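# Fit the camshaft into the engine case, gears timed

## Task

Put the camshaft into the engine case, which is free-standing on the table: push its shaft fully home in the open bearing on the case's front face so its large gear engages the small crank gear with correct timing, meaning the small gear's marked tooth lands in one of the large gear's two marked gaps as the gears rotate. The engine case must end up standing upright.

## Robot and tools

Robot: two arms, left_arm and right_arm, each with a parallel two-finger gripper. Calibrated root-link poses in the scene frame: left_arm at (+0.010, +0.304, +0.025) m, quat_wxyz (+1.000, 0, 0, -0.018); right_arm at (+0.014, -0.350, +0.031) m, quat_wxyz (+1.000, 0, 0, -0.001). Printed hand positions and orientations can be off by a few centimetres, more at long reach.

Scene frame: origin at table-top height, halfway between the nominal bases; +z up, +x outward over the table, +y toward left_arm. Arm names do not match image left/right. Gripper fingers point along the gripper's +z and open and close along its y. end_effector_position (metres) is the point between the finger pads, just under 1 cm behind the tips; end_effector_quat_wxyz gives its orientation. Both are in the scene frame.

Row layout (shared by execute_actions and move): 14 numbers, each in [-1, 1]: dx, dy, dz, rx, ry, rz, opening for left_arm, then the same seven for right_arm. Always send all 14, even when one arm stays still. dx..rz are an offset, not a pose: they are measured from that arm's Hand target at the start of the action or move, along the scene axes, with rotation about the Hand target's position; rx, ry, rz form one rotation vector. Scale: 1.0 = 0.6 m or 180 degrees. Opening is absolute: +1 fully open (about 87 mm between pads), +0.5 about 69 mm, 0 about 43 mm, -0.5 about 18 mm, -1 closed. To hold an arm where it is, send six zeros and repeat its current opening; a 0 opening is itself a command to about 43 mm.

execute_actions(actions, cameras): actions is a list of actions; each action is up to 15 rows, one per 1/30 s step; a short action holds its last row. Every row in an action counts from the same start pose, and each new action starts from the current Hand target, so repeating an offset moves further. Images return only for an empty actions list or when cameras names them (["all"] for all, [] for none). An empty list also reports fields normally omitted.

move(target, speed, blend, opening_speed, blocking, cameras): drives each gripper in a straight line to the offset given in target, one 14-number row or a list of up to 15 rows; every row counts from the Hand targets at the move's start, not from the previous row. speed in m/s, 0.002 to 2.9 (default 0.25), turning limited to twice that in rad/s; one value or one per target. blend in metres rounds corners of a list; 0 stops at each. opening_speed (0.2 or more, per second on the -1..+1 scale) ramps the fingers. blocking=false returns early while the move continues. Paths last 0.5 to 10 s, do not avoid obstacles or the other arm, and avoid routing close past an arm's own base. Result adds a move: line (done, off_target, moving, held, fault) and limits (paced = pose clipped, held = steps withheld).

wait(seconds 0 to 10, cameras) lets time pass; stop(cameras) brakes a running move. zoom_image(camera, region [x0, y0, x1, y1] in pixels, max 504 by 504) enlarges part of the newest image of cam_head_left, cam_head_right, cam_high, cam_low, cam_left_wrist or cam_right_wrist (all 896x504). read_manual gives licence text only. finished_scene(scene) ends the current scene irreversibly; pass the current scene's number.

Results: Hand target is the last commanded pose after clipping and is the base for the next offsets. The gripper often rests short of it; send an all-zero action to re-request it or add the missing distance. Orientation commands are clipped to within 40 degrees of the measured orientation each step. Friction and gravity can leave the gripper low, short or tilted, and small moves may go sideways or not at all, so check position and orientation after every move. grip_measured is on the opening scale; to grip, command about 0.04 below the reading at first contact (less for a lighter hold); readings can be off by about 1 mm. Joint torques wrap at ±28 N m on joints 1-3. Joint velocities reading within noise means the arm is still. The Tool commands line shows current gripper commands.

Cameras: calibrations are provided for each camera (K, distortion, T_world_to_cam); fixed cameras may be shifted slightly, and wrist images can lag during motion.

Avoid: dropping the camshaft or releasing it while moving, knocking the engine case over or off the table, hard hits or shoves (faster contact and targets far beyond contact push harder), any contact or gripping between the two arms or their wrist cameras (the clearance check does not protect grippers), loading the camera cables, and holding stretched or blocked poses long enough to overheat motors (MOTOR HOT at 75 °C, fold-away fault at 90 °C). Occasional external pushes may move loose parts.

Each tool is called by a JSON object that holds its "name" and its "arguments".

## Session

{"name": "execute_actions", "arguments": {"actions": []}}

{"name": "zoom_image", "arguments": {"camera": "cam_head_right", "region": [200, 150, 550, 350]}}

Scene clock: 0.00 s.
left_arm: end_effector_position=(+0.3243, +0.1781, +0.3408) grip_measured=+1.000 end_effector_quat_wxyz=(+0.476, +0.002, +0.813, -0.334) | right_arm: end_effector_position=(+0.3744, -0.1201, +0.3032) grip_measured=+0.980 end_effector_quat_wxyz=(+0.361, -0.101, +0.901, +0.218)
Joint positions: left_arm=[-0.047 1.083 1.188 -0.481 0.501 -0.422 1] | right_arm=[0.485 1.595 1.699 -0.81 -0.131 0.321 0.99]
Joint velocities: within noise
Joint torques (N m): no reading
Motor temperatures (°C): left_arm=[20 24 30 27 22 22 22] | right_arm=[22 42 29 23 19 22 20]
Heat: left arm: 30 °C; right arm: 42 °C.
Hand target: left_arm +0.3240, +0.1782, +0.3451; +0.481, +0.003, +0.811, -0.335 | right_arm +0.3745, -0.1200, +0.3122; +0.372, -0.101, +0.896, +0.222
Tool commands: left_gripper/opening=+1.0 right_gripper/opening=+1.0
camera_calibration:
cam_left_wrist: T_world_to_cam=[[-0.319943, -0.787927, 0.526125, 0.066236], [-0.946213, 0.237517, -0.219697, 0.357387], [0.0481414, -0.568117, -0.821539, 0.512299], [0, 0, 0, 1]] pos_world=[0.334693, 0.258349, 0.464542]
cam_right_wrist: T_world_to_cam=[[0.333919, -0.884478, -0.325878, -0.134568], [-0.928772, -0.367735, 0.0463957, 0.311109], [-0.160873, 0.287174, -0.944273, 0.5255], [0, 0, 0, 1]] pos_world=[0.418422, -0.155527, 0.437928]

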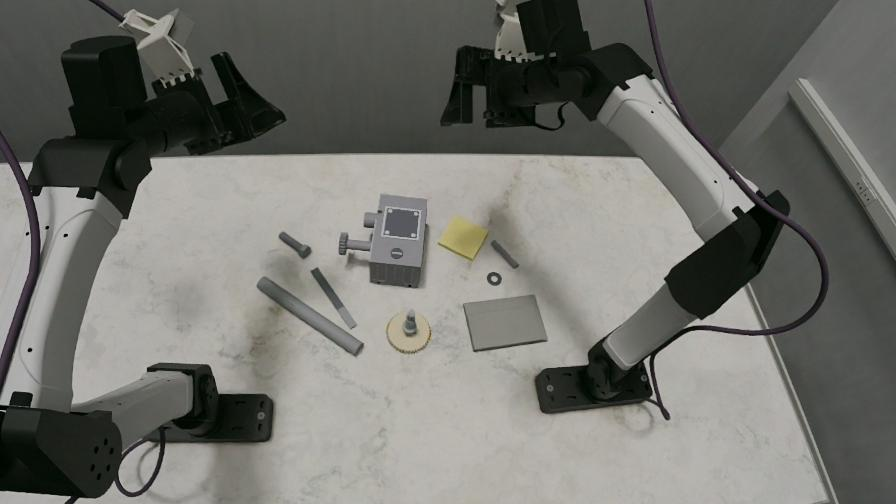

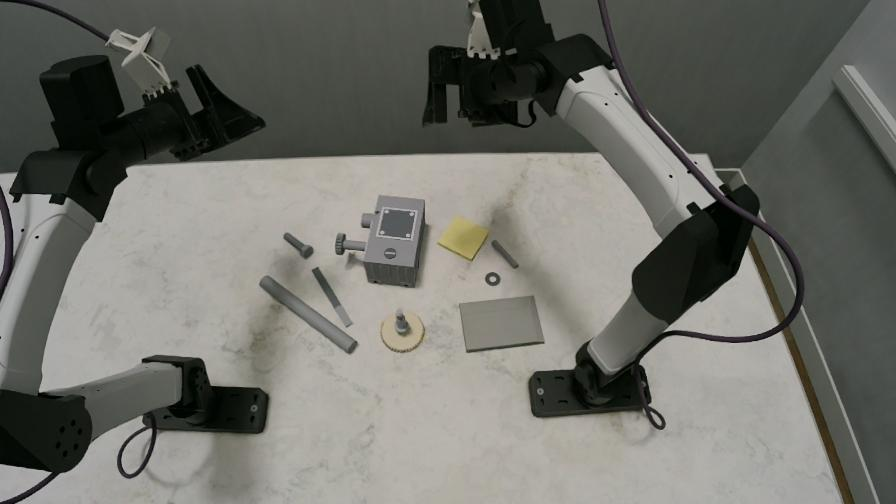

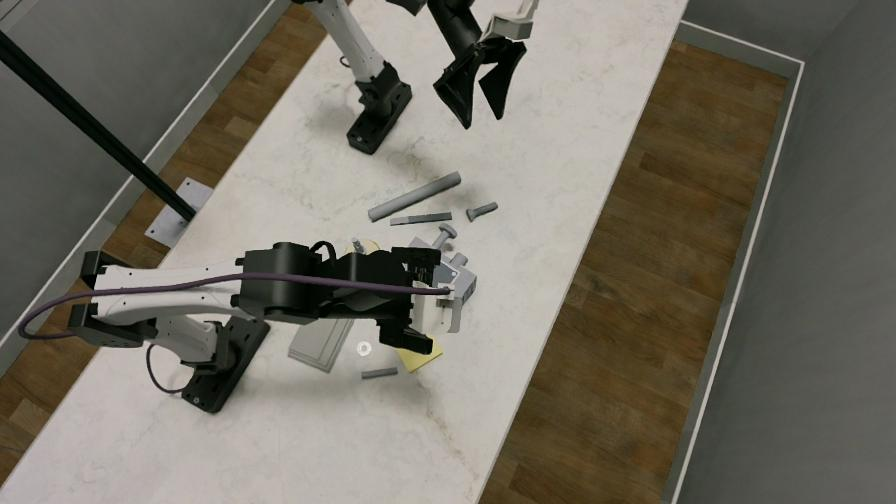

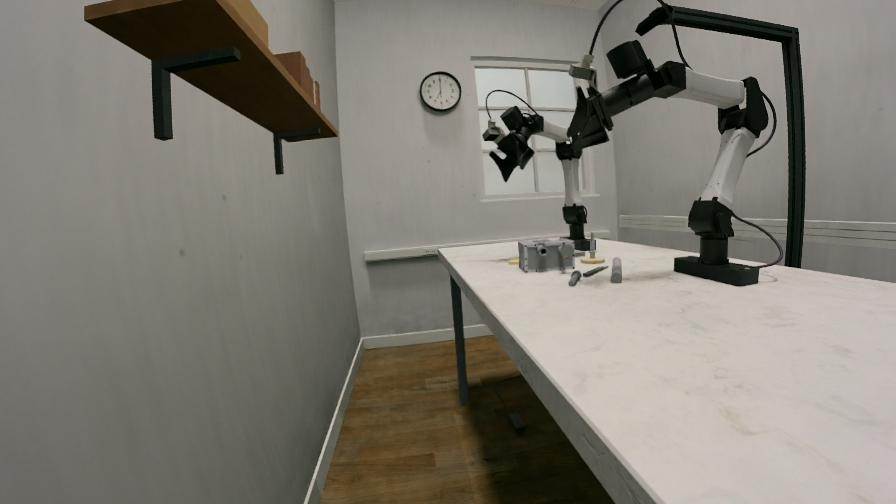

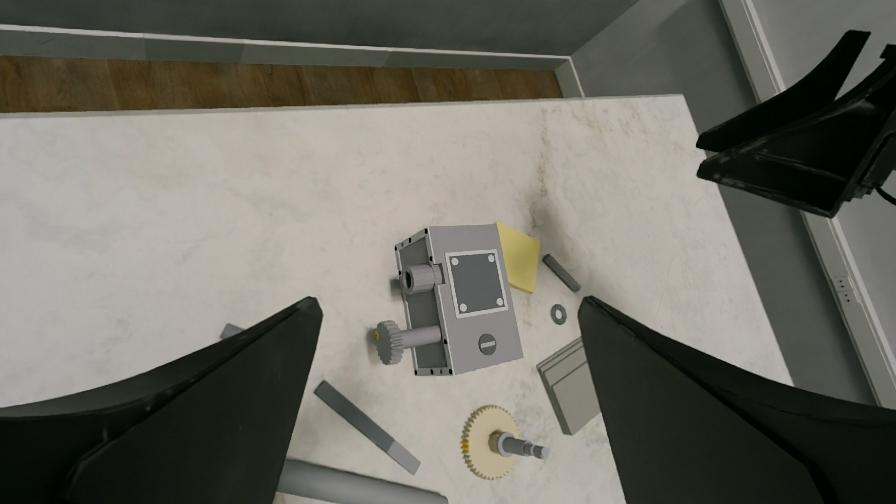

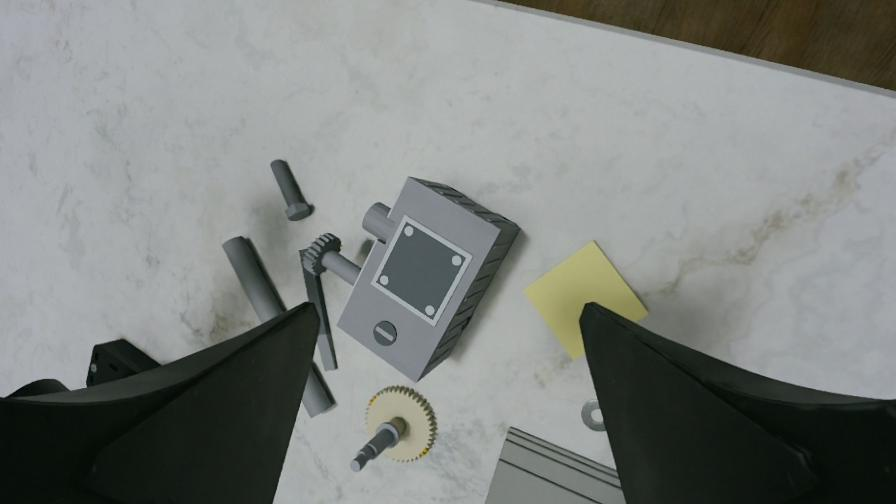

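Scaled by 1.440.

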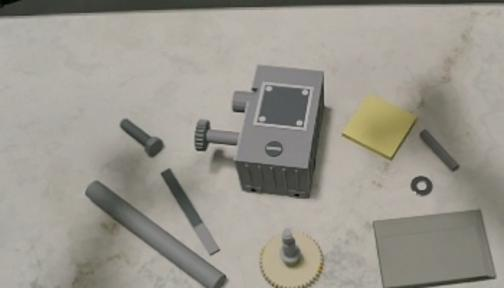

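{"name": "zoom_image", "arguments": {"camera": "cam_left_wrist", "region": [340, 210, 580, 500]}}

{"name": "zoom_image", "arguments": {"camera": "cam_right_wrist", "region": [280, 160, 540, 480]}}

{"name": "zoom_image", "arguments": {"camera": "cam_head_left", "region": [320, 180, 450, 370]}}

{"name": "zoom_image", "arguments": {"camera": "cam_low", "region": [490, 220, 640, 300]}}

Scaled by 1.738.

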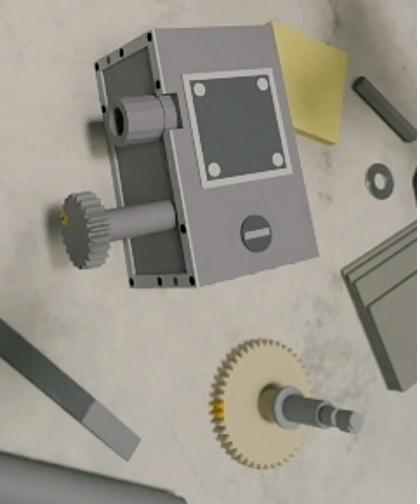

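Scaled by 1.575.

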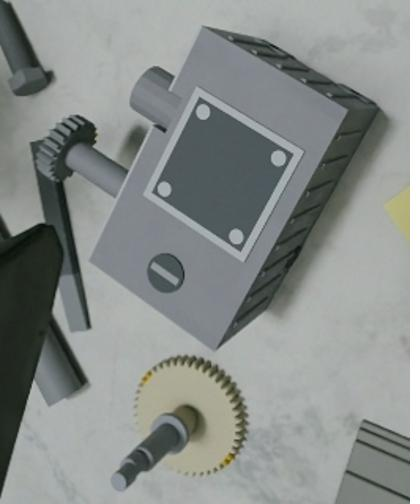

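Scaled by 2.653.

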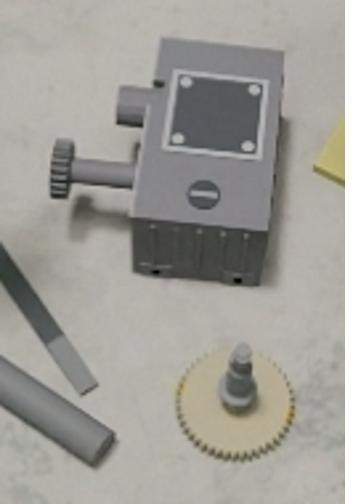

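Scaled by 3.360.

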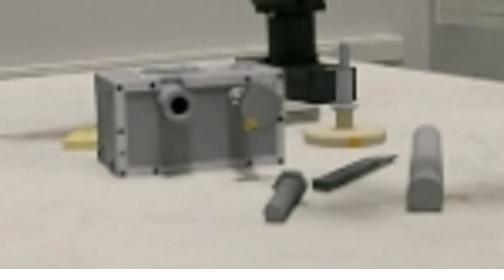

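{"name": "move", "arguments": {"target": [-0.317,-0.33,-0.25,0.2276,0.327,0.002,0.3,0,-0.25,0,0,0,0,1], "cameras": ["all"]}}

Scene clock: 56.60 s.
left_arm: end_effector_position=(+0.1362, -0.0161, +0.1896) grip_measured=+0.300 end_effector_quat_wxyz=(+0.006, +0.003, +1.000, +0.004) | right_arm: end_effector_position=(+0.3797, -0.2699, +0.3013) grip_measured=+0.980 end_effector_quat_wxyz=(+0.358, -0.092, +0.902, +0.222)
Joint positions: left_arm=[-1.059 1.942 1.922 -1.552 -0.015 -1.088 0.65] | right_arm=[-0.005 1.506 1.628 -0.94 -0.489 -0.012 0.99]
Joint torques (N m): left_arm=[-0.06 -7.94 9.51 0.21 0.12 -0.06] | right_arm=[-0.42 -9.84 7.45 1.42 -0.22 -0.13]
Motor temperatures (°C): left_arm=[20 25 35 32 22 22 22] | right_arm=[22 47 35 27 19 22 20]
Heat: left arm: 35 °C; right arm: 47 °C.
Hand target: left_arm +0.1337, -0.0198, +0.1951; +0.000, +0.000, +1.000, +0.000 | right_arm +0.3744, -0.2700, +0.3122; +0.371, -0.101, +0.896, +0.222
Off the commanded pose: left_arm 0.007 m, 1 deg | right_arm 0.012 m, 2 deg.
joint sent to its limit (left arm) — joint 4 (wrist pitch), lower limit. The joint targets still meet the commanded pose.
move: off_target (right_arm)
camera_calibration:
cam_left_wrist: T_world_to_cam=[[-0.0211793, -0.999554, -0.0210503, -0.00781678], [-0.622618, -0.0032871, 0.782519, -0.0455663], [-0.782239, 0.0296795, -0.622271, 0.371756], [0, 0, 0, 1]] pos_world=[0.262266, -0.0189966, 0.266825]
cam_right_wrist: T_world_to_cam=[[0.318681, -0.884522, -0.34068, -0.259335], [-0.932937, -0.356234, 0.0522095, 0.26387], [-0.167542, 0.301195, -0.938728, 0.572177], [0, 0, 0, 1]] pos_world=[0.424683, -0.307725, 0.434992]

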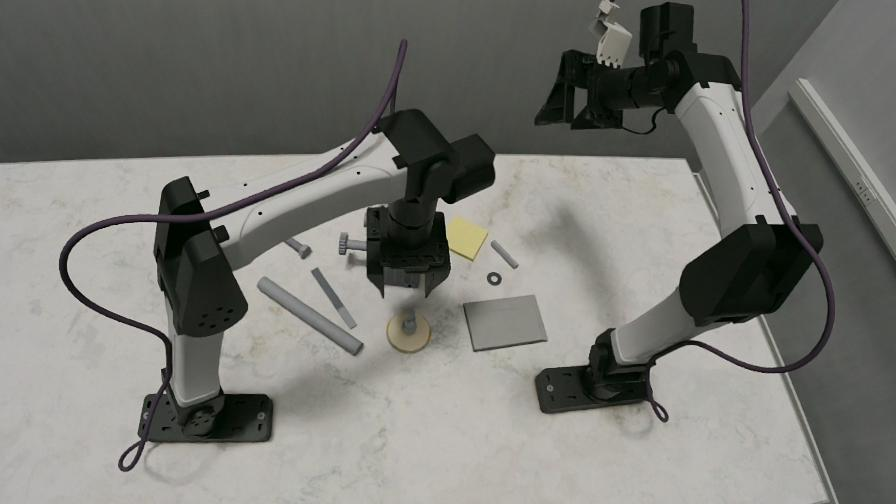

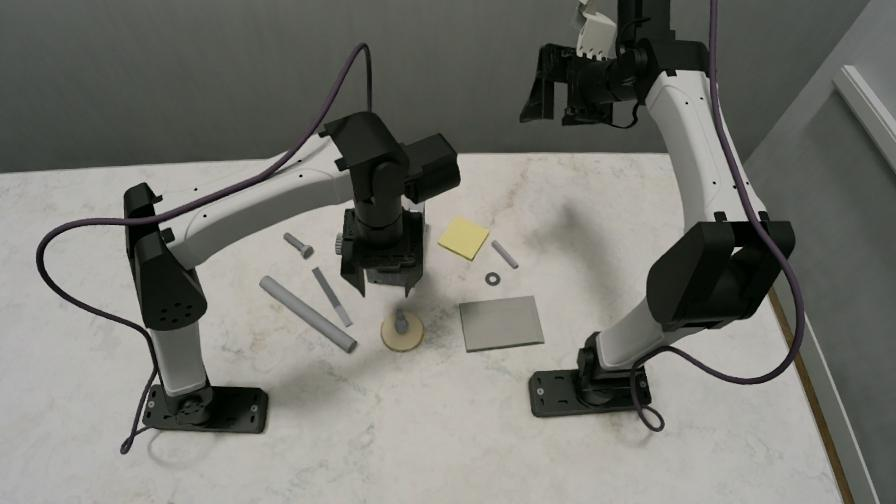

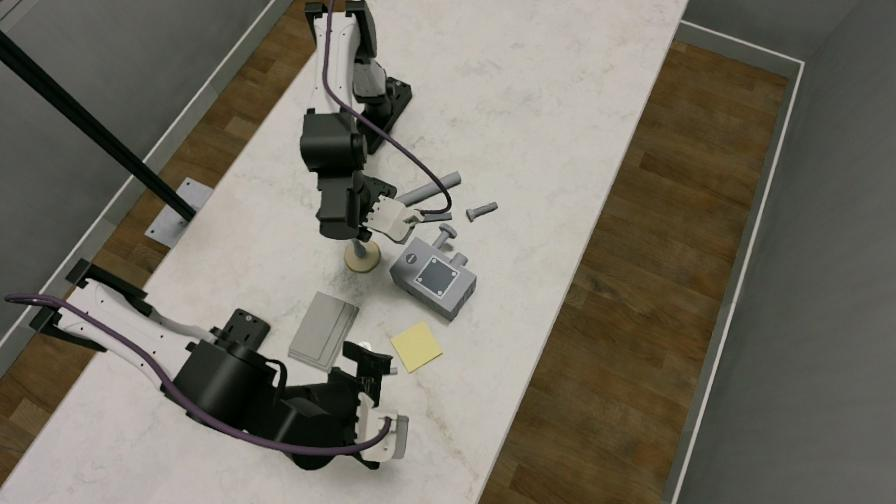

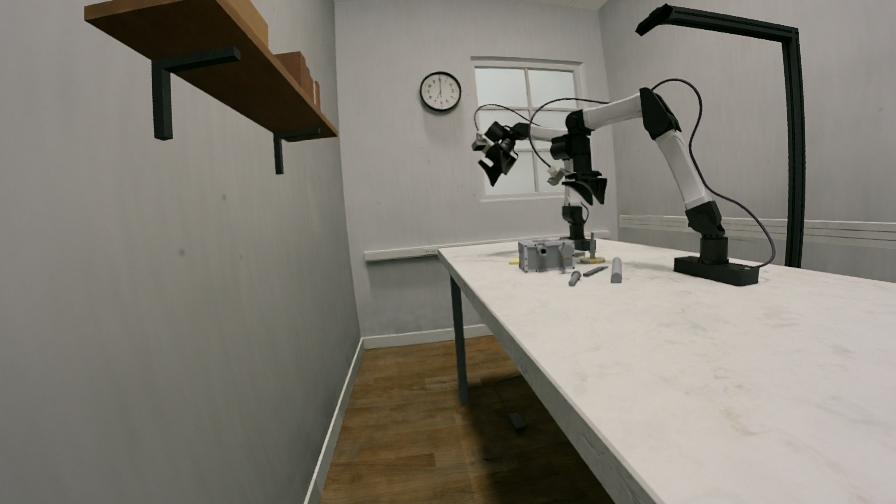

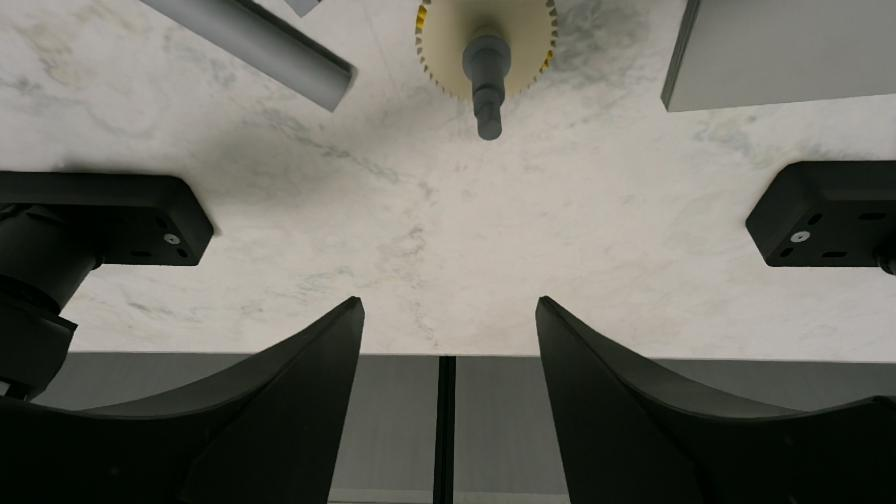

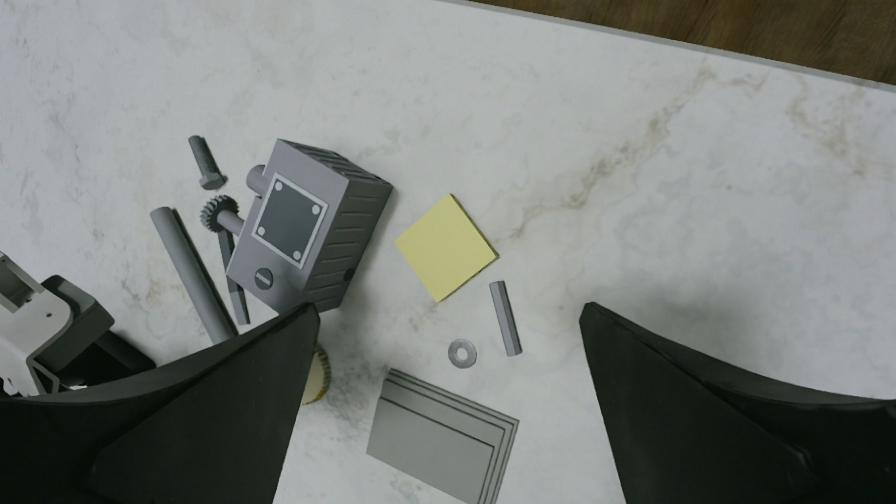

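{"name": "move", "arguments": {"target": [[0.003,-0.02,-0.1,0,0,0,0.0,0,0,0,0,0,0,1],[0.003,-0.02,-0.2,0,0,0,0,0,0,0,0,0,0,1]], "speed": 0.15, "cameras": ["cam_left_wrist"]}}

Scene clock: 66.77 s.
left_arm: end_effector_position=(+0.1397, -0.0292, +0.0797) grip_measured=+0.000 end_effector_quat_wxyz=(+0.006, +0.001, +1.000, +0.002) | right_arm: end_effector_position=(+0.3797, -0.2699, +0.3013) grip_measured=+0.980 end_effector_quat_wxyz=(+0.358, -0.092, +0.902, +0.222)
Joint positions: left_arm=[-1.066 1.988 1.548 -1.129 -0.013 -1.098 0.5] | right_arm=[-0.005 1.506 1.628 -0.94 -0.49 -0.012 0.99]
Joint torques (N m): left_arm=[-0.43 -8.29 6.09 0.52 0.12 -0.03] | right_arm=[-0.39 -9.8 7.43 1.44 -0.21 -0.14]
Heat: left arm: 35 °C; right arm: 47 °C.
Hand target: left_arm +0.1355, -0.0319, +0.0752; +0.000, +0.000, +1.000, +0.000 | right_arm +0.3745, -0.2700, +0.3122; +0.371, -0.101, +0.896, +0.222
Off the commanded pose: left_arm 0.007 m, 1 deg | right_arm 0.012 m, 2 deg.
move: off_target (right_arm)
camera_calibration:
cam_left_wrist: T_world_to_cam=[[-0.0177448, -0.999689, -0.0175224, -0.0239064], [-0.622658, -0.00266299, 0.782489, 0.0425279], [-0.782293, 0.0247956, -0.622417, 0.306417], [0, 0, 0, 1]] pos_world=[0.265764, -0.0313835, 0.157023]
Images, in order (width x height): cam_left_wrist 896x504.

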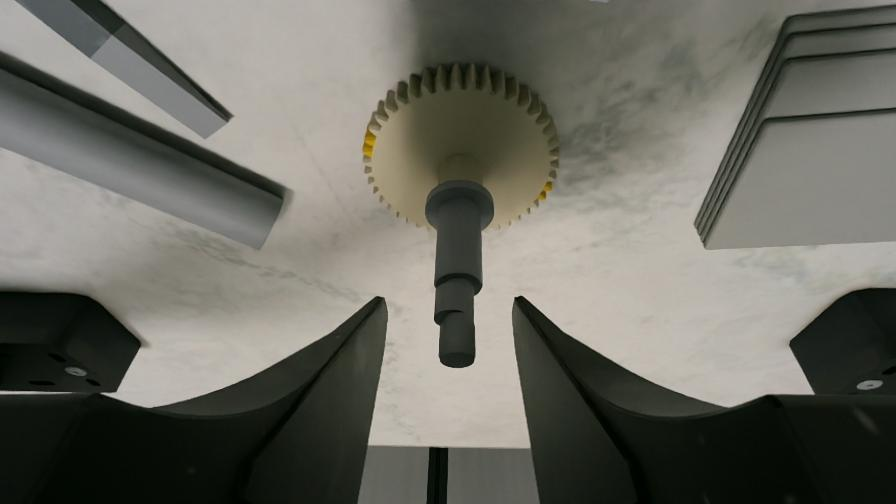

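{"name": "move", "arguments": {"target": [[0,0.002,-0.025,0,0,0,0.0,0,0,0,0,0,0,1],[0,0.002,-0.025,0,0,0,-0.8,0,0,0,0,0,0,1],[0,0.002,0.1,0,0,0,-0.8,0,0,0,0,0,0,1]], "speed": 0.12, "opening_speed": 0.8, "cameras": ["cam_left_wrist","cam_head_left"]}}

Scene clock: 75.37 s.
left_arm: end_effector_position=(+0.1373, -0.0251, +0.1168) grip_measured=-0.545 end_effector_quat_wxyz=(-0.004, +0.002, +1.000, +0.021) | right_arm: end_effector_position=(+0.3797, -0.2699, +0.3013) grip_measured=+0.980 end_effector_quat_wxyz=(+0.358, -0.092, +0.902, +0.222)
Joint positions: left_arm=[-1.066 1.993 1.7 -1.318 -0.012 -1.098 0.228] | right_arm=[-0.005 1.506 1.628 -0.94 -0.49 -0.012 0.99]
Joint torques (N m): left_arm=[-0.27 -11.45 10 0.09 0.1 -0.01] | right_arm=[-0.39 -9.84 7.46 1.42 -0.2 -0.14]
Heat: left arm: 36 °C; right arm: 47 °C.
Hand target: left_arm +0.1355, -0.0307, +0.1350; +0.000, +0.001, +1.000, +0.000 | right_arm +0.3745, -0.2700, +0.3122; +0.371, -0.101, +0.896, +0.222
Off the commanded pose: left_arm 0.019 m, 2 deg | right_arm 0.012 m, 2 deg.
move: off_target (left_arm, right_arm)
camera_calibration:
cam_left_wrist: T_world_to_cam=[[-0.0184862, -0.99835, -0.0543649, -0.0147824], [-0.606042, -0.032058, 0.794787, 0.00753291], [-0.795218, 0.04764, -0.604449, 0.327706], [0, 0, 0, 1]] pos_world=[0.26489, -0.0301284, 0.191291]
Images, in order (width x height): cam_head_left 896x504, cam_left_wrist 896x504.

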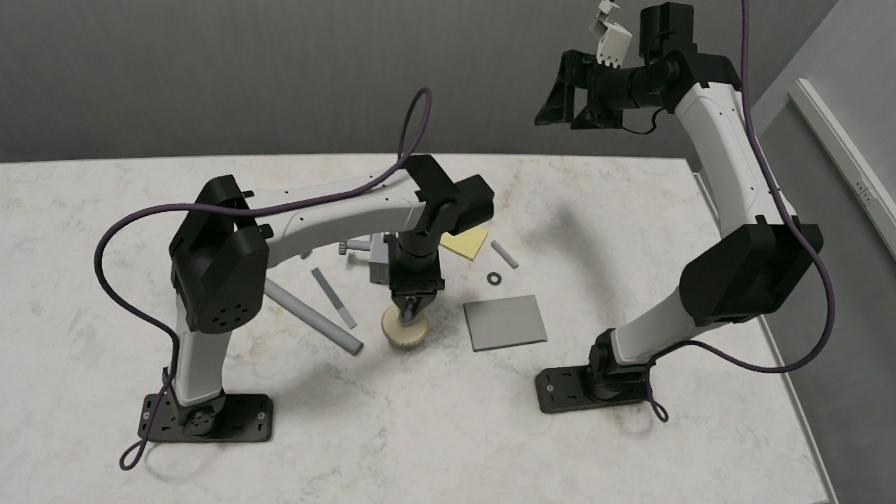

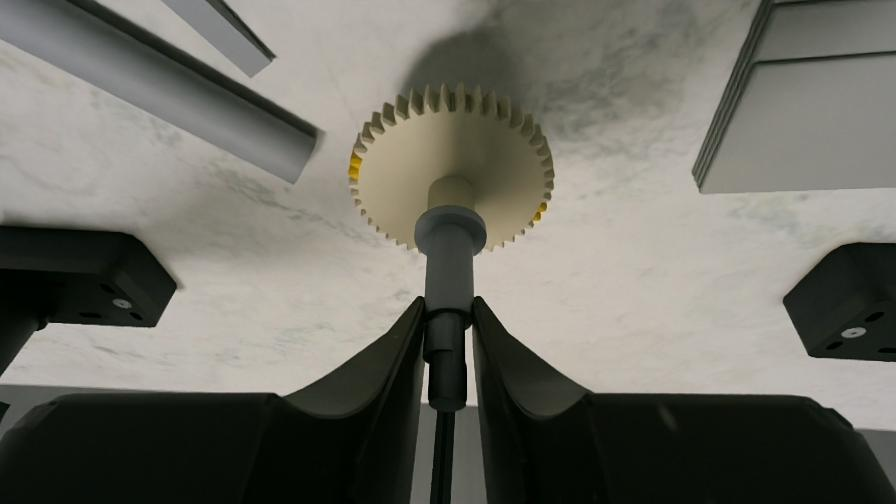

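{"name": "move", "arguments": {"target": [[0,0.000,-0.1,0,0,0,-0.8,0,0,0,0,0,0,1],[0,0.000,-0.135,0,0,0,-0.8,0,0,0,0,0,0,1],[0,0,-0.135,0,0,0,0,0,0,0,0,0,0,1],[0,0,0.07,0,0,0,0,0,0,0,0,0,0,1]], "speed": 0.1, "opening_speed": 0.8}}

{"name": "move", "arguments": {"target": [0.2,0.55,0.15,0,0,0.4,0,0,0,0,0,0,0,0], "cameras": ["all"]}}

{"name": "zoom_image", "arguments": {"camera": "cam_head_right", "region": [300, 170, 460, 370]}}

Scene clock: 95.83 s.
left_arm: end_effector_position=(+0.1370, -0.0282, +0.1670) grip_measured=+0.000 end_effector_quat_wxyz=(-0.004, +0.001, +1.000, +0.010) | right_arm: end_effector_position=(+0.3797, -0.2699, +0.3013) grip_measured=+0.980 end_effector_quat_wxyz=(+0.358, -0.092, +0.902, +0.222)
Joint positions: left_arm=[-1.066 1.993 1.9 -1.498 -0.002 -1.098 0.5] | right_arm=[-0.005 1.506 1.628 -0.94 -0.49 -0.012 0.99]
Joint torques (N m): left_arm=[-0.29 -9.78 9.37 0.15 0 0] | right_arm=[-0.43 -9.87 7.45 1.43 -0.21 -0.15]
Motor temperatures (°C): left_arm=[20 35 38 28 22 22 22] | right_arm=[22 47 34 27 19 22 20]
Heat: left arm: 38 °C; right arm: 47 °C.
Hand target: left_arm +0.1355, -0.0307, +0.1770; +0.000, +0.000, +1.000, +0.000 | right_arm +0.3745, -0.2700, +0.3122; +0.371, -0.101, +0.896, +0.222
Off the commanded pose: left_arm 0.010 m, 1 deg | right_arm 0.012 m, 2 deg.
move: off_target (right_arm); target 3's new opening was sent with left_arm's hand 0.012 m and 0 deg from that target

Scene clock: 98.80 s.
left_arm: end_effector_position=(+0.2546, +0.3009, +0.2606) grip_measured=+0.000 end_effector_quat_wxyz=(+0.094, -0.586, +0.802, -0.059) | right_arm: end_effector_position=(+0.3797, -0.2699, +0.3013) grip_measured=+0.000 end_effector_quat_wxyz=(+0.358, -0.092, +0.902, +0.222)
Joint positions: left_arm=[0.19 1.409 1.613 -1.554 0.019 -1.109 0.5] | right_arm=[-0.005 1.506 1.628 -0.94 -0.49 -0.012 0.5]
Joint torques (N m): left_arm=[0.58 -3.48 9.17 0.66 0.14 0.13] | right_arm=[-0.46 -9.84 7.45 1.42 -0.19 -0.15]
Heat: left arm: 38 °C; right arm: 47 °C.
Hand target: left_arm +0.2555, +0.2994, +0.2670; +0.000, -0.588, +0.809, +0.000 | right_arm +0.3745, -0.2700, +0.3122; +0.371, -0.101, +0.896, +0.222
Off the commanded pose: left_arm 0.007 m, 13 deg | right_arm 0.012 m, 2 deg.
joint sent to its limit (left arm) — joint 4 (wrist pitch), lower limit. The joint targets are off in orientation, not in position.
move: off_target (left_arm, right_arm)
camera_calibration:
cam_left_wrist: T_world_to_cam=[[0.928143, -0.319702, 0.190634, -0.188426], [-0.35326, -0.59518, 0.721781, 0.0989652], [-0.117293, -0.73726, -0.66535, 0.571802], [0, 0, 0, 1]] pos_world=[0.276915, 0.420229, 0.344938]
cam_right_wrist: T_world_to_cam=[[0.319232, -0.884346, -0.34062, -0.259452], [-0.932749, -0.356751, 0.0520463, 0.263739], [-0.167544, 0.301098, -0.938759, 0.572131], [0, 0, 0, 1]] pos_world=[0.424685, -0.307624, 0.434992]

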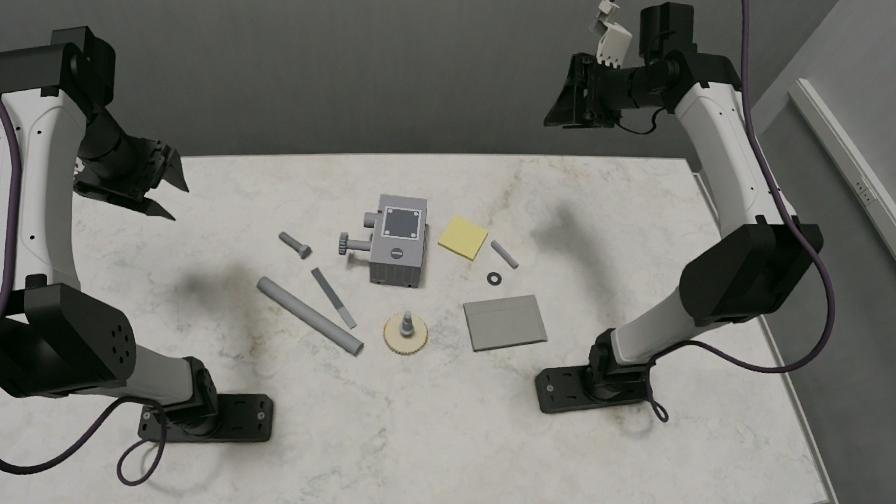

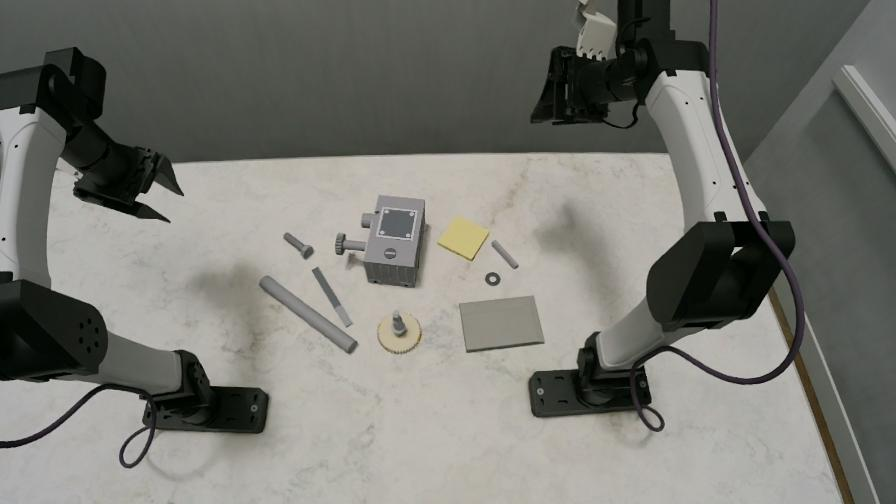

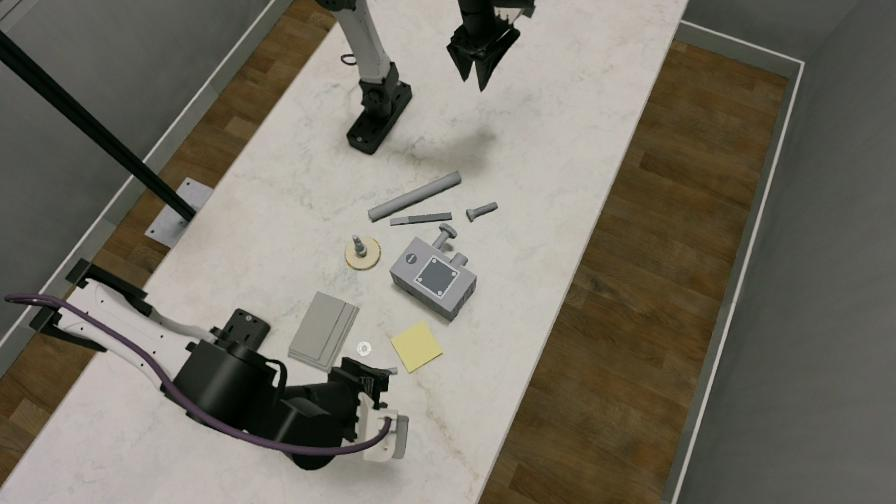

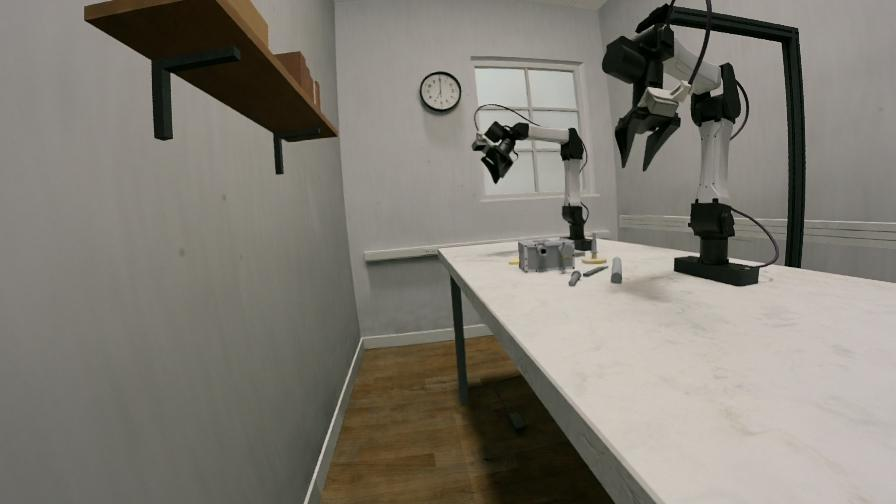

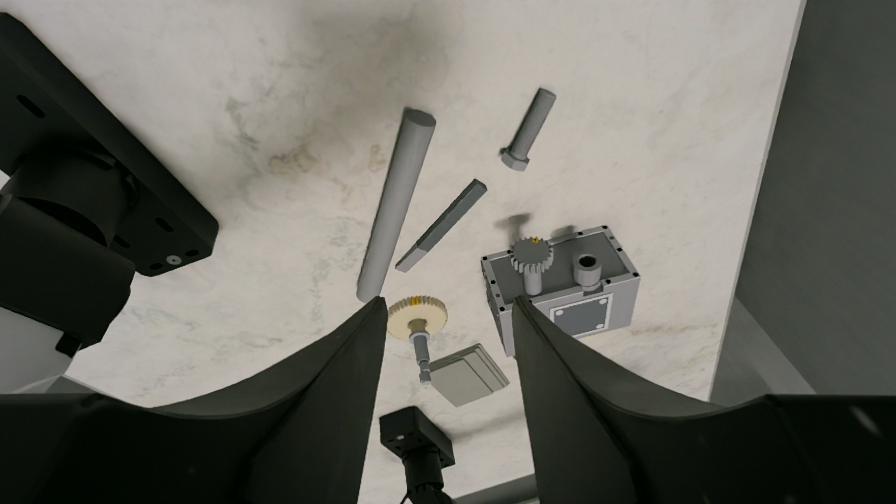

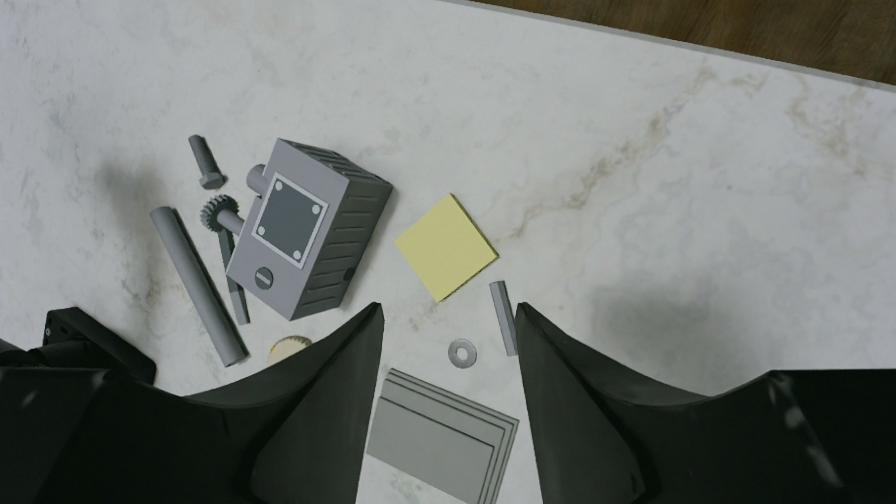

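Scaled by 2.520.

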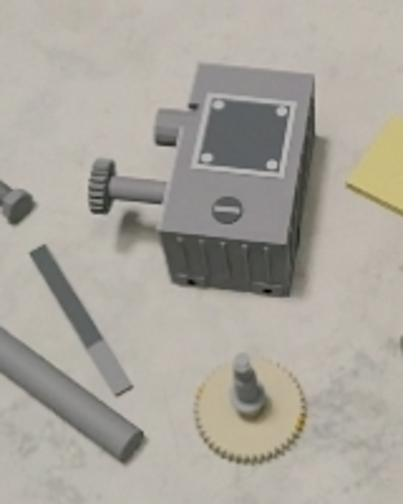

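{"name": "zoom_image", "arguments": {"camera": "cam_left_wrist", "region": [470, 210, 650, 350]}}

Scaled by 2.800.

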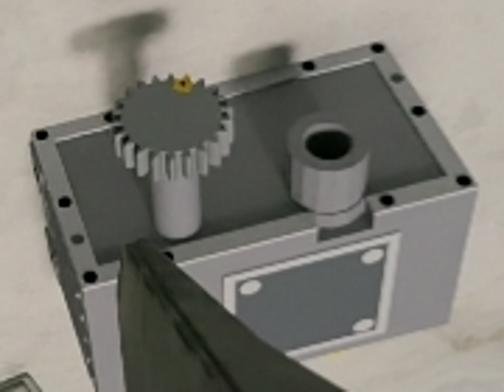

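{"name": "move", "arguments": {"target": [0.008,-0.25,0.0,-0.473,0.163,-0.009,0,0,0,0,0,0,0,0]}}

Scene clock: 118.23 s.
left_arm: end_effector_position=(+0.2600, +0.1502, +0.2656) grip_measured=+0.000 end_effector_quat_wxyz=(+0.438, +0.522, -0.566, +0.465) | right_arm: end_effector_position=(+0.3797, -0.2699, +0.3013) grip_measured=+0.000 end_effector_quat_wxyz=(+0.358, -0.092, +0.902, +0.222)
Joint positions: left_arm=[0.139 1.706 1.145 -1.554 1.353 -0.944 0.5] | right_arm=[-0.005 1.506 1.628 -0.94 -0.49 -0.012 0.5]
Joint torques (N m): left_arm=[-0.42 -5.18 4.83 -0.6 0.76 0.06] | right_arm=[-0.42 -9.84 7.42 1.43 -0.19 -0.15]
Heat: left arm: 37 °C; right arm: 47 °C.
Hand target: left_arm +0.2603, +0.1494, +0.2671; +0.580, +0.405, -0.579, +0.406 | right_arm +0.3745, -0.2700, +0.3122; +0.371, -0.101, +0.896, +0.222
Off the commanded pose: left_arm 0.002 m, 22 deg | right_arm 0.012 m, 2 deg.
joint sent to its limit (left arm) — joint 4 (wrist pitch), lower limit. The joint targets are off in orientation, not in position.
move: off_target (left_arm, right_arm)

{"name": "move", "arguments": {"target": [[-0.08,-0.05,0,0.302,-0.431,-0.301,0,0,0,0,0,0,0,0],[-0.206,-0.297,-0.17,0.302,-0.431,-0.301,0,0,0,0,0,0,0,0]], "blend": 0.03, "cameras": ["cam_left_wrist"]}}

Scene clock: 144.37 s.
left_arm: end_effector_position=(+0.1286, -0.0213, +0.1622) grip_measured=+0.000 end_effector_quat_wxyz=(-0.017, +0.005, +1.000, +0.011) | right_arm: end_effector_position=(+0.3797, -0.2699, +0.3013) grip_measured=+0.000 end_effector_quat_wxyz=(+0.358, -0.092, +0.902, +0.222)
Joint positions: left_arm=[-1.068 1.963 1.832 -1.475 0.019 -1.093 0.5] | right_arm=[-0.005 1.506 1.628 -0.94 -0.49 -0.012 0.5]
Joint torques (N m): left_arm=[0.38 -8.09 9.62 0.45 -0.16 -0.03] | right_arm=[-0.43 -9.78 7.42 1.43 -0.21 -0.17]
Motor temperatures (°C): left_arm=[20 30 36 27 22 22 22] | right_arm=[22 47 34 28 19 22 20]
Heat: left arm: 36 °C; right arm: 47 °C.
Hand target: left_arm +0.1367, -0.0288, +0.1650; -0.001, -0.001, +1.000, +0.000 | right_arm +0.3745, -0.2700, +0.3122; +0.372, -0.101, +0.896, +0.222
Off the commanded pose: left_arm 0.011 m, 2 deg | right_arm 0.012 m, 2 deg.
move: off_target (left_arm, right_arm)
camera_calibration:
cam_left_wrist: T_world_to_cam=[[-0.0253216, -0.99909, -0.0343232, -0.0110491], [-0.586169, -0.0129737, 0.810085, -0.0382546], [-0.809793, 0.0406319, -0.585307, 0.346663], [0, 0, 0, 1]] pos_world=[0.258022, -0.0256209, 0.233515]
Images, in order (width x height): cam_left_wrist 896x504.

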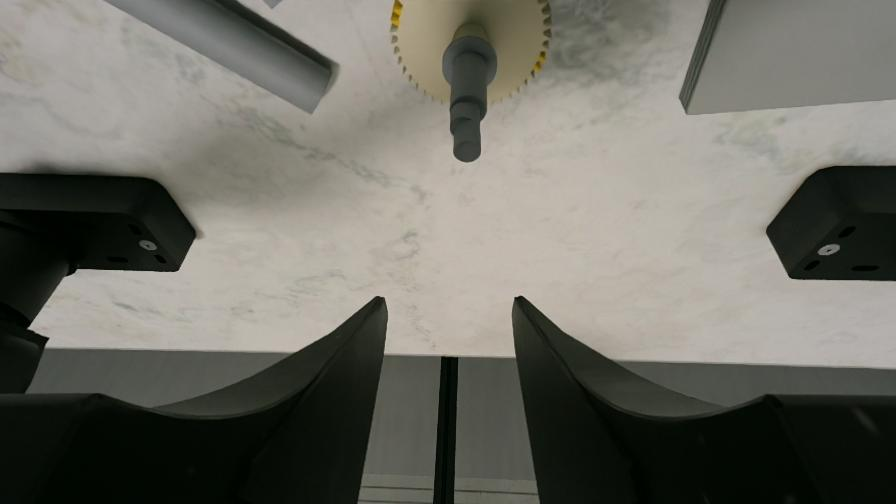

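{"name": "move", "arguments": {"target": [[-0.001,-0.003,-0.185,0,0,0,0,0,0,0,0,0,0,0],[-0.001,-0.003,-0.185,0,0,0,-0.85,0,0,0,0,0,0,0],[-0.001,-0.003,-0.02,0,0,0,-0.85,0,0,0,0,0,0,0]], "speed": 0.12, "opening_speed": 0.8}}

{"name": "move", "arguments": {"target": [0.256,0.444,0,0,0,-0.483,-0.85,0,0,0,0,0,0,0], "speed": 0.2, "cameras": ["cam_left_wrist","cam_head_left","cam_low"]}}

Scene clock: 157.77 s.
left_arm: end_effector_position=(+0.1333, -0.0286, +0.1353) grip_measured=-0.541 end_effector_quat_wxyz=(-0.016, +0.002, +1.000, +0.016) | right_arm: end_effector_position=(+0.3797, -0.2699, +0.3013) grip_measured=+0.000 end_effector_quat_wxyz=(+0.358, -0.092, +0.902, +0.222)
Joint positions: left_arm=[-1.068 1.999 1.777 -1.391 0.014 -1.098 0.23] | right_arm=[-0.005 1.506 1.628 -0.94 -0.49 -0.012 0.5]
Joint torques (N m): left_arm=[0.08 -11.63 10.03 0.07 -0.11 -0.02] | right_arm=[-0.44 -9.85 7.45 1.42 -0.22 -0.14]
Heat: left arm: 36 °C; right arm: 47 °C.
Hand target: left_arm +0.1361, -0.0306, +0.1530; -0.001, +0.000, +1.000, +0.000 | right_arm +0.3745, -0.2700, +0.3122; +0.372, -0.101, +0.896, +0.222
Off the commanded pose: left_arm 0.018 m, 3 deg | right_arm 0.012 m, 2 deg.
move: off_target (left_arm, right_arm)

Scene clock: 162.40 s.
left_arm: end_effector_position=(+0.2883, +0.2329, +0.1468) grip_measured=-0.541 end_effector_quat_wxyz=(-0.014, +0.685, +0.728, -0.010) | right_arm: end_effector_position=(+0.3797, -0.2699, +0.3013) grip_measured=+0.000 end_effector_quat_wxyz=(+0.358, -0.092, +0.902, +0.222)
Joint positions: left_arm=[-0.34 1.72 1.465 -1.35 0.009 1.135 0.23] | right_arm=[-0.005 1.506 1.628 -0.94 -0.49 -0.012 0.5]
Joint torques (N m): left_arm=[0.59 -9.52 6.08 0.42 0 0.21] | right_arm=[-0.42 -9.85 7.41 1.43 -0.21 -0.15]
Heat: left arm: 36 °C; right arm: 47 °C.
Hand target: left_arm +0.2896, +0.2359, +0.1530; -0.001, +0.688, +0.726, +0.000 | right_arm +0.3745, -0.2700, +0.3122; +0.372, -0.101, +0.896, +0.222
Off the commanded pose: left_arm 0.007 m, 2 deg | right_arm 0.012 m, 2 deg.
move: off_target (right_arm)
camera_calibration:
cam_left_wrist: T_world_to_cam=[[-0.998734, -0.0453689, 0.0217387, 0.296728], [-0.0103529, 0.608213, 0.793707, -0.237173], [-0.0492314, 0.792477, -0.607912, 0.0655586], [0, 0, 0, 1]] pos_world=[0.297125, 0.10576, 0.221649]
Images, in order (width x height): cam_head_left 896x504, cam_low 896x504, cam_left_wrist 896x504.

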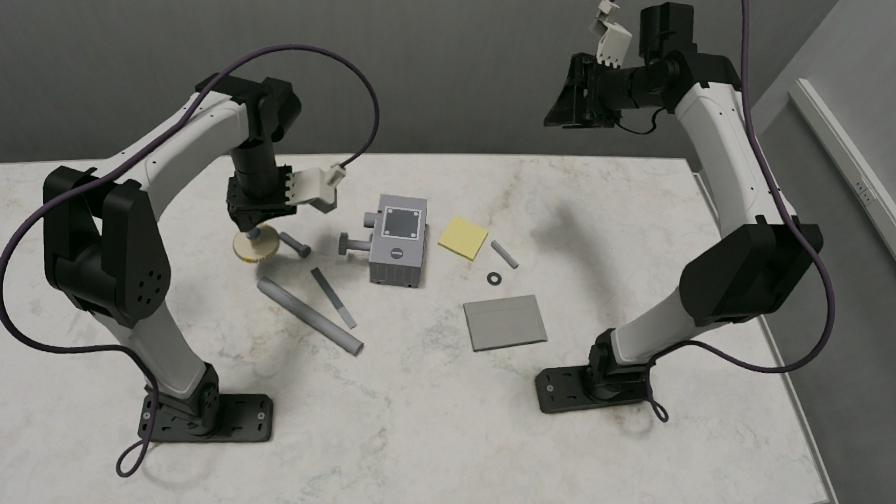

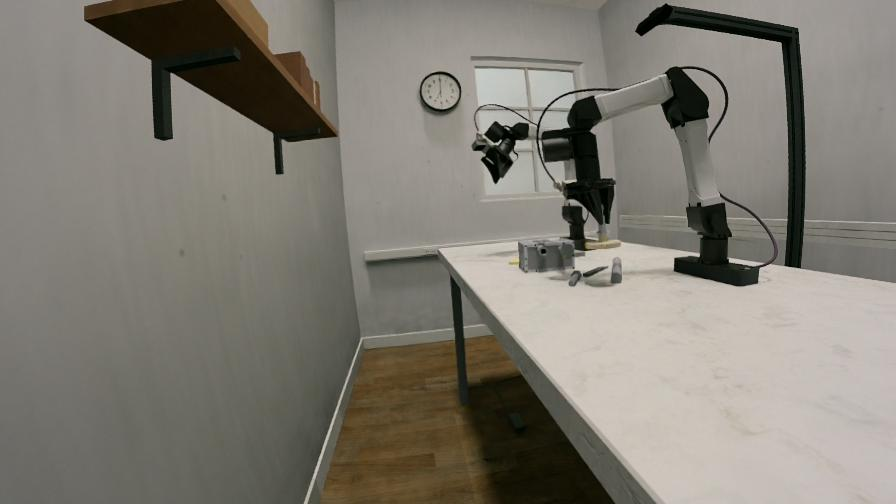

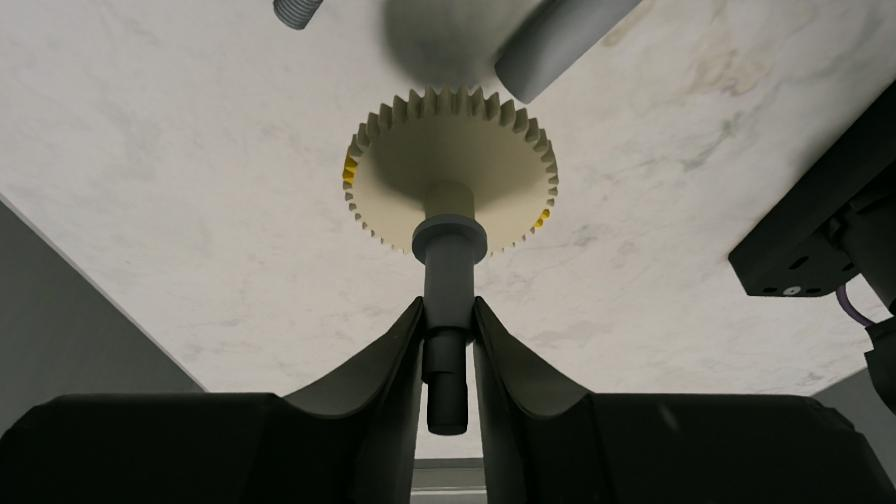

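{"name": "move", "arguments": {"target": [[0.02,0.015,-0.12,0,0,0,-0.85,0,0,0,0,0,0,0],[0.02,0.015,-0.168,0,0,0,-0.85,0,0,0,0,0,0,0],[0.02,0.015,-0.168,0,0,0,0,0,0,0,0,0,0,0],[0.02,0.015,0.07,0,0,0,0,0,0,0,0,0,0,0]], "speed": [0.15,0.05,0.15,0.2], "opening_speed": 0.8, "cameras": ["cam_left_wrist"]}}

Scene clock: 173.07 s.
left_arm: end_effector_position=(+0.2993, +0.2421, +0.1892) grip_measured=+0.000 end_effector_quat_wxyz=(-0.002, +0.687, +0.727, -0.005) | right_arm: end_effector_position=(+0.3797, -0.2699, +0.3013) grip_measured=+0.000 end_effector_quat_wxyz=(+0.358, -0.092, +0.902, +0.222)
Joint positions: left_arm=[-0.3 1.733 1.652 -1.497 0.008 1.178 0.5] | right_arm=[-0.005 1.506 1.628 -0.94 -0.49 -0.012 0.5]
Joint torques (N m): left_arm=[0.75 -6.75 9.1 0.18 0.03 0.15] | right_arm=[-0.38 -9.81 7.41 1.42 -0.2 -0.14]
Heat: left arm: 36 °C; right arm: 47 °C.
Hand target: left_arm +0.3016, +0.2449, +0.1950; -0.001, +0.688, +0.726, +0.000 | right_arm +0.3745, -0.2700, +0.3122; +0.372, -0.101, +0.896, +0.222
Off the commanded pose: left_arm 0.007 m, 1 deg | right_arm 0.012 m, 2 deg.
move: off_target (right_arm)
camera_calibration:
cam_left_wrist: T_world_to_cam=[[-0.999106, -0.0421928, -0.00271382, 0.31121], [-0.0281103, 0.614951, 0.788064, -0.271614], [-0.0315818, 0.787436, -0.615587, 0.0820295], [0, 0, 0, 1]] pos_world=[0.305888, 0.115568, 0.26539]
Images, in order (width x height): cam_left_wrist 896x504.

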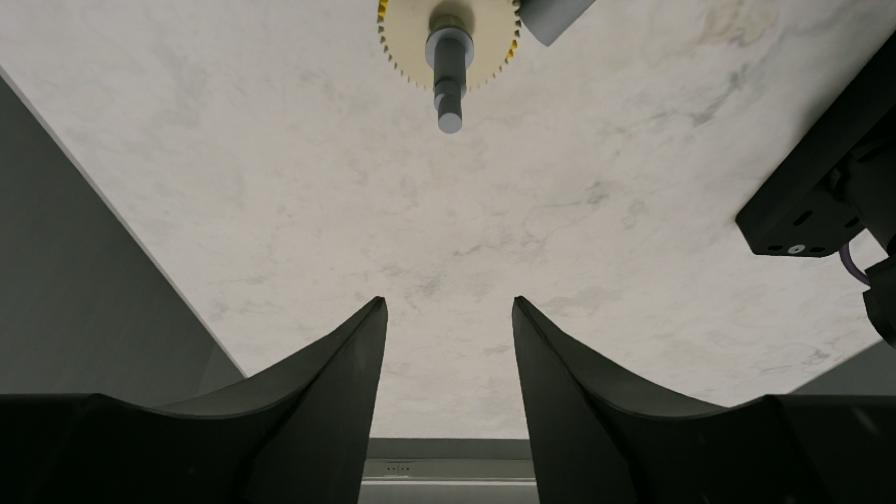

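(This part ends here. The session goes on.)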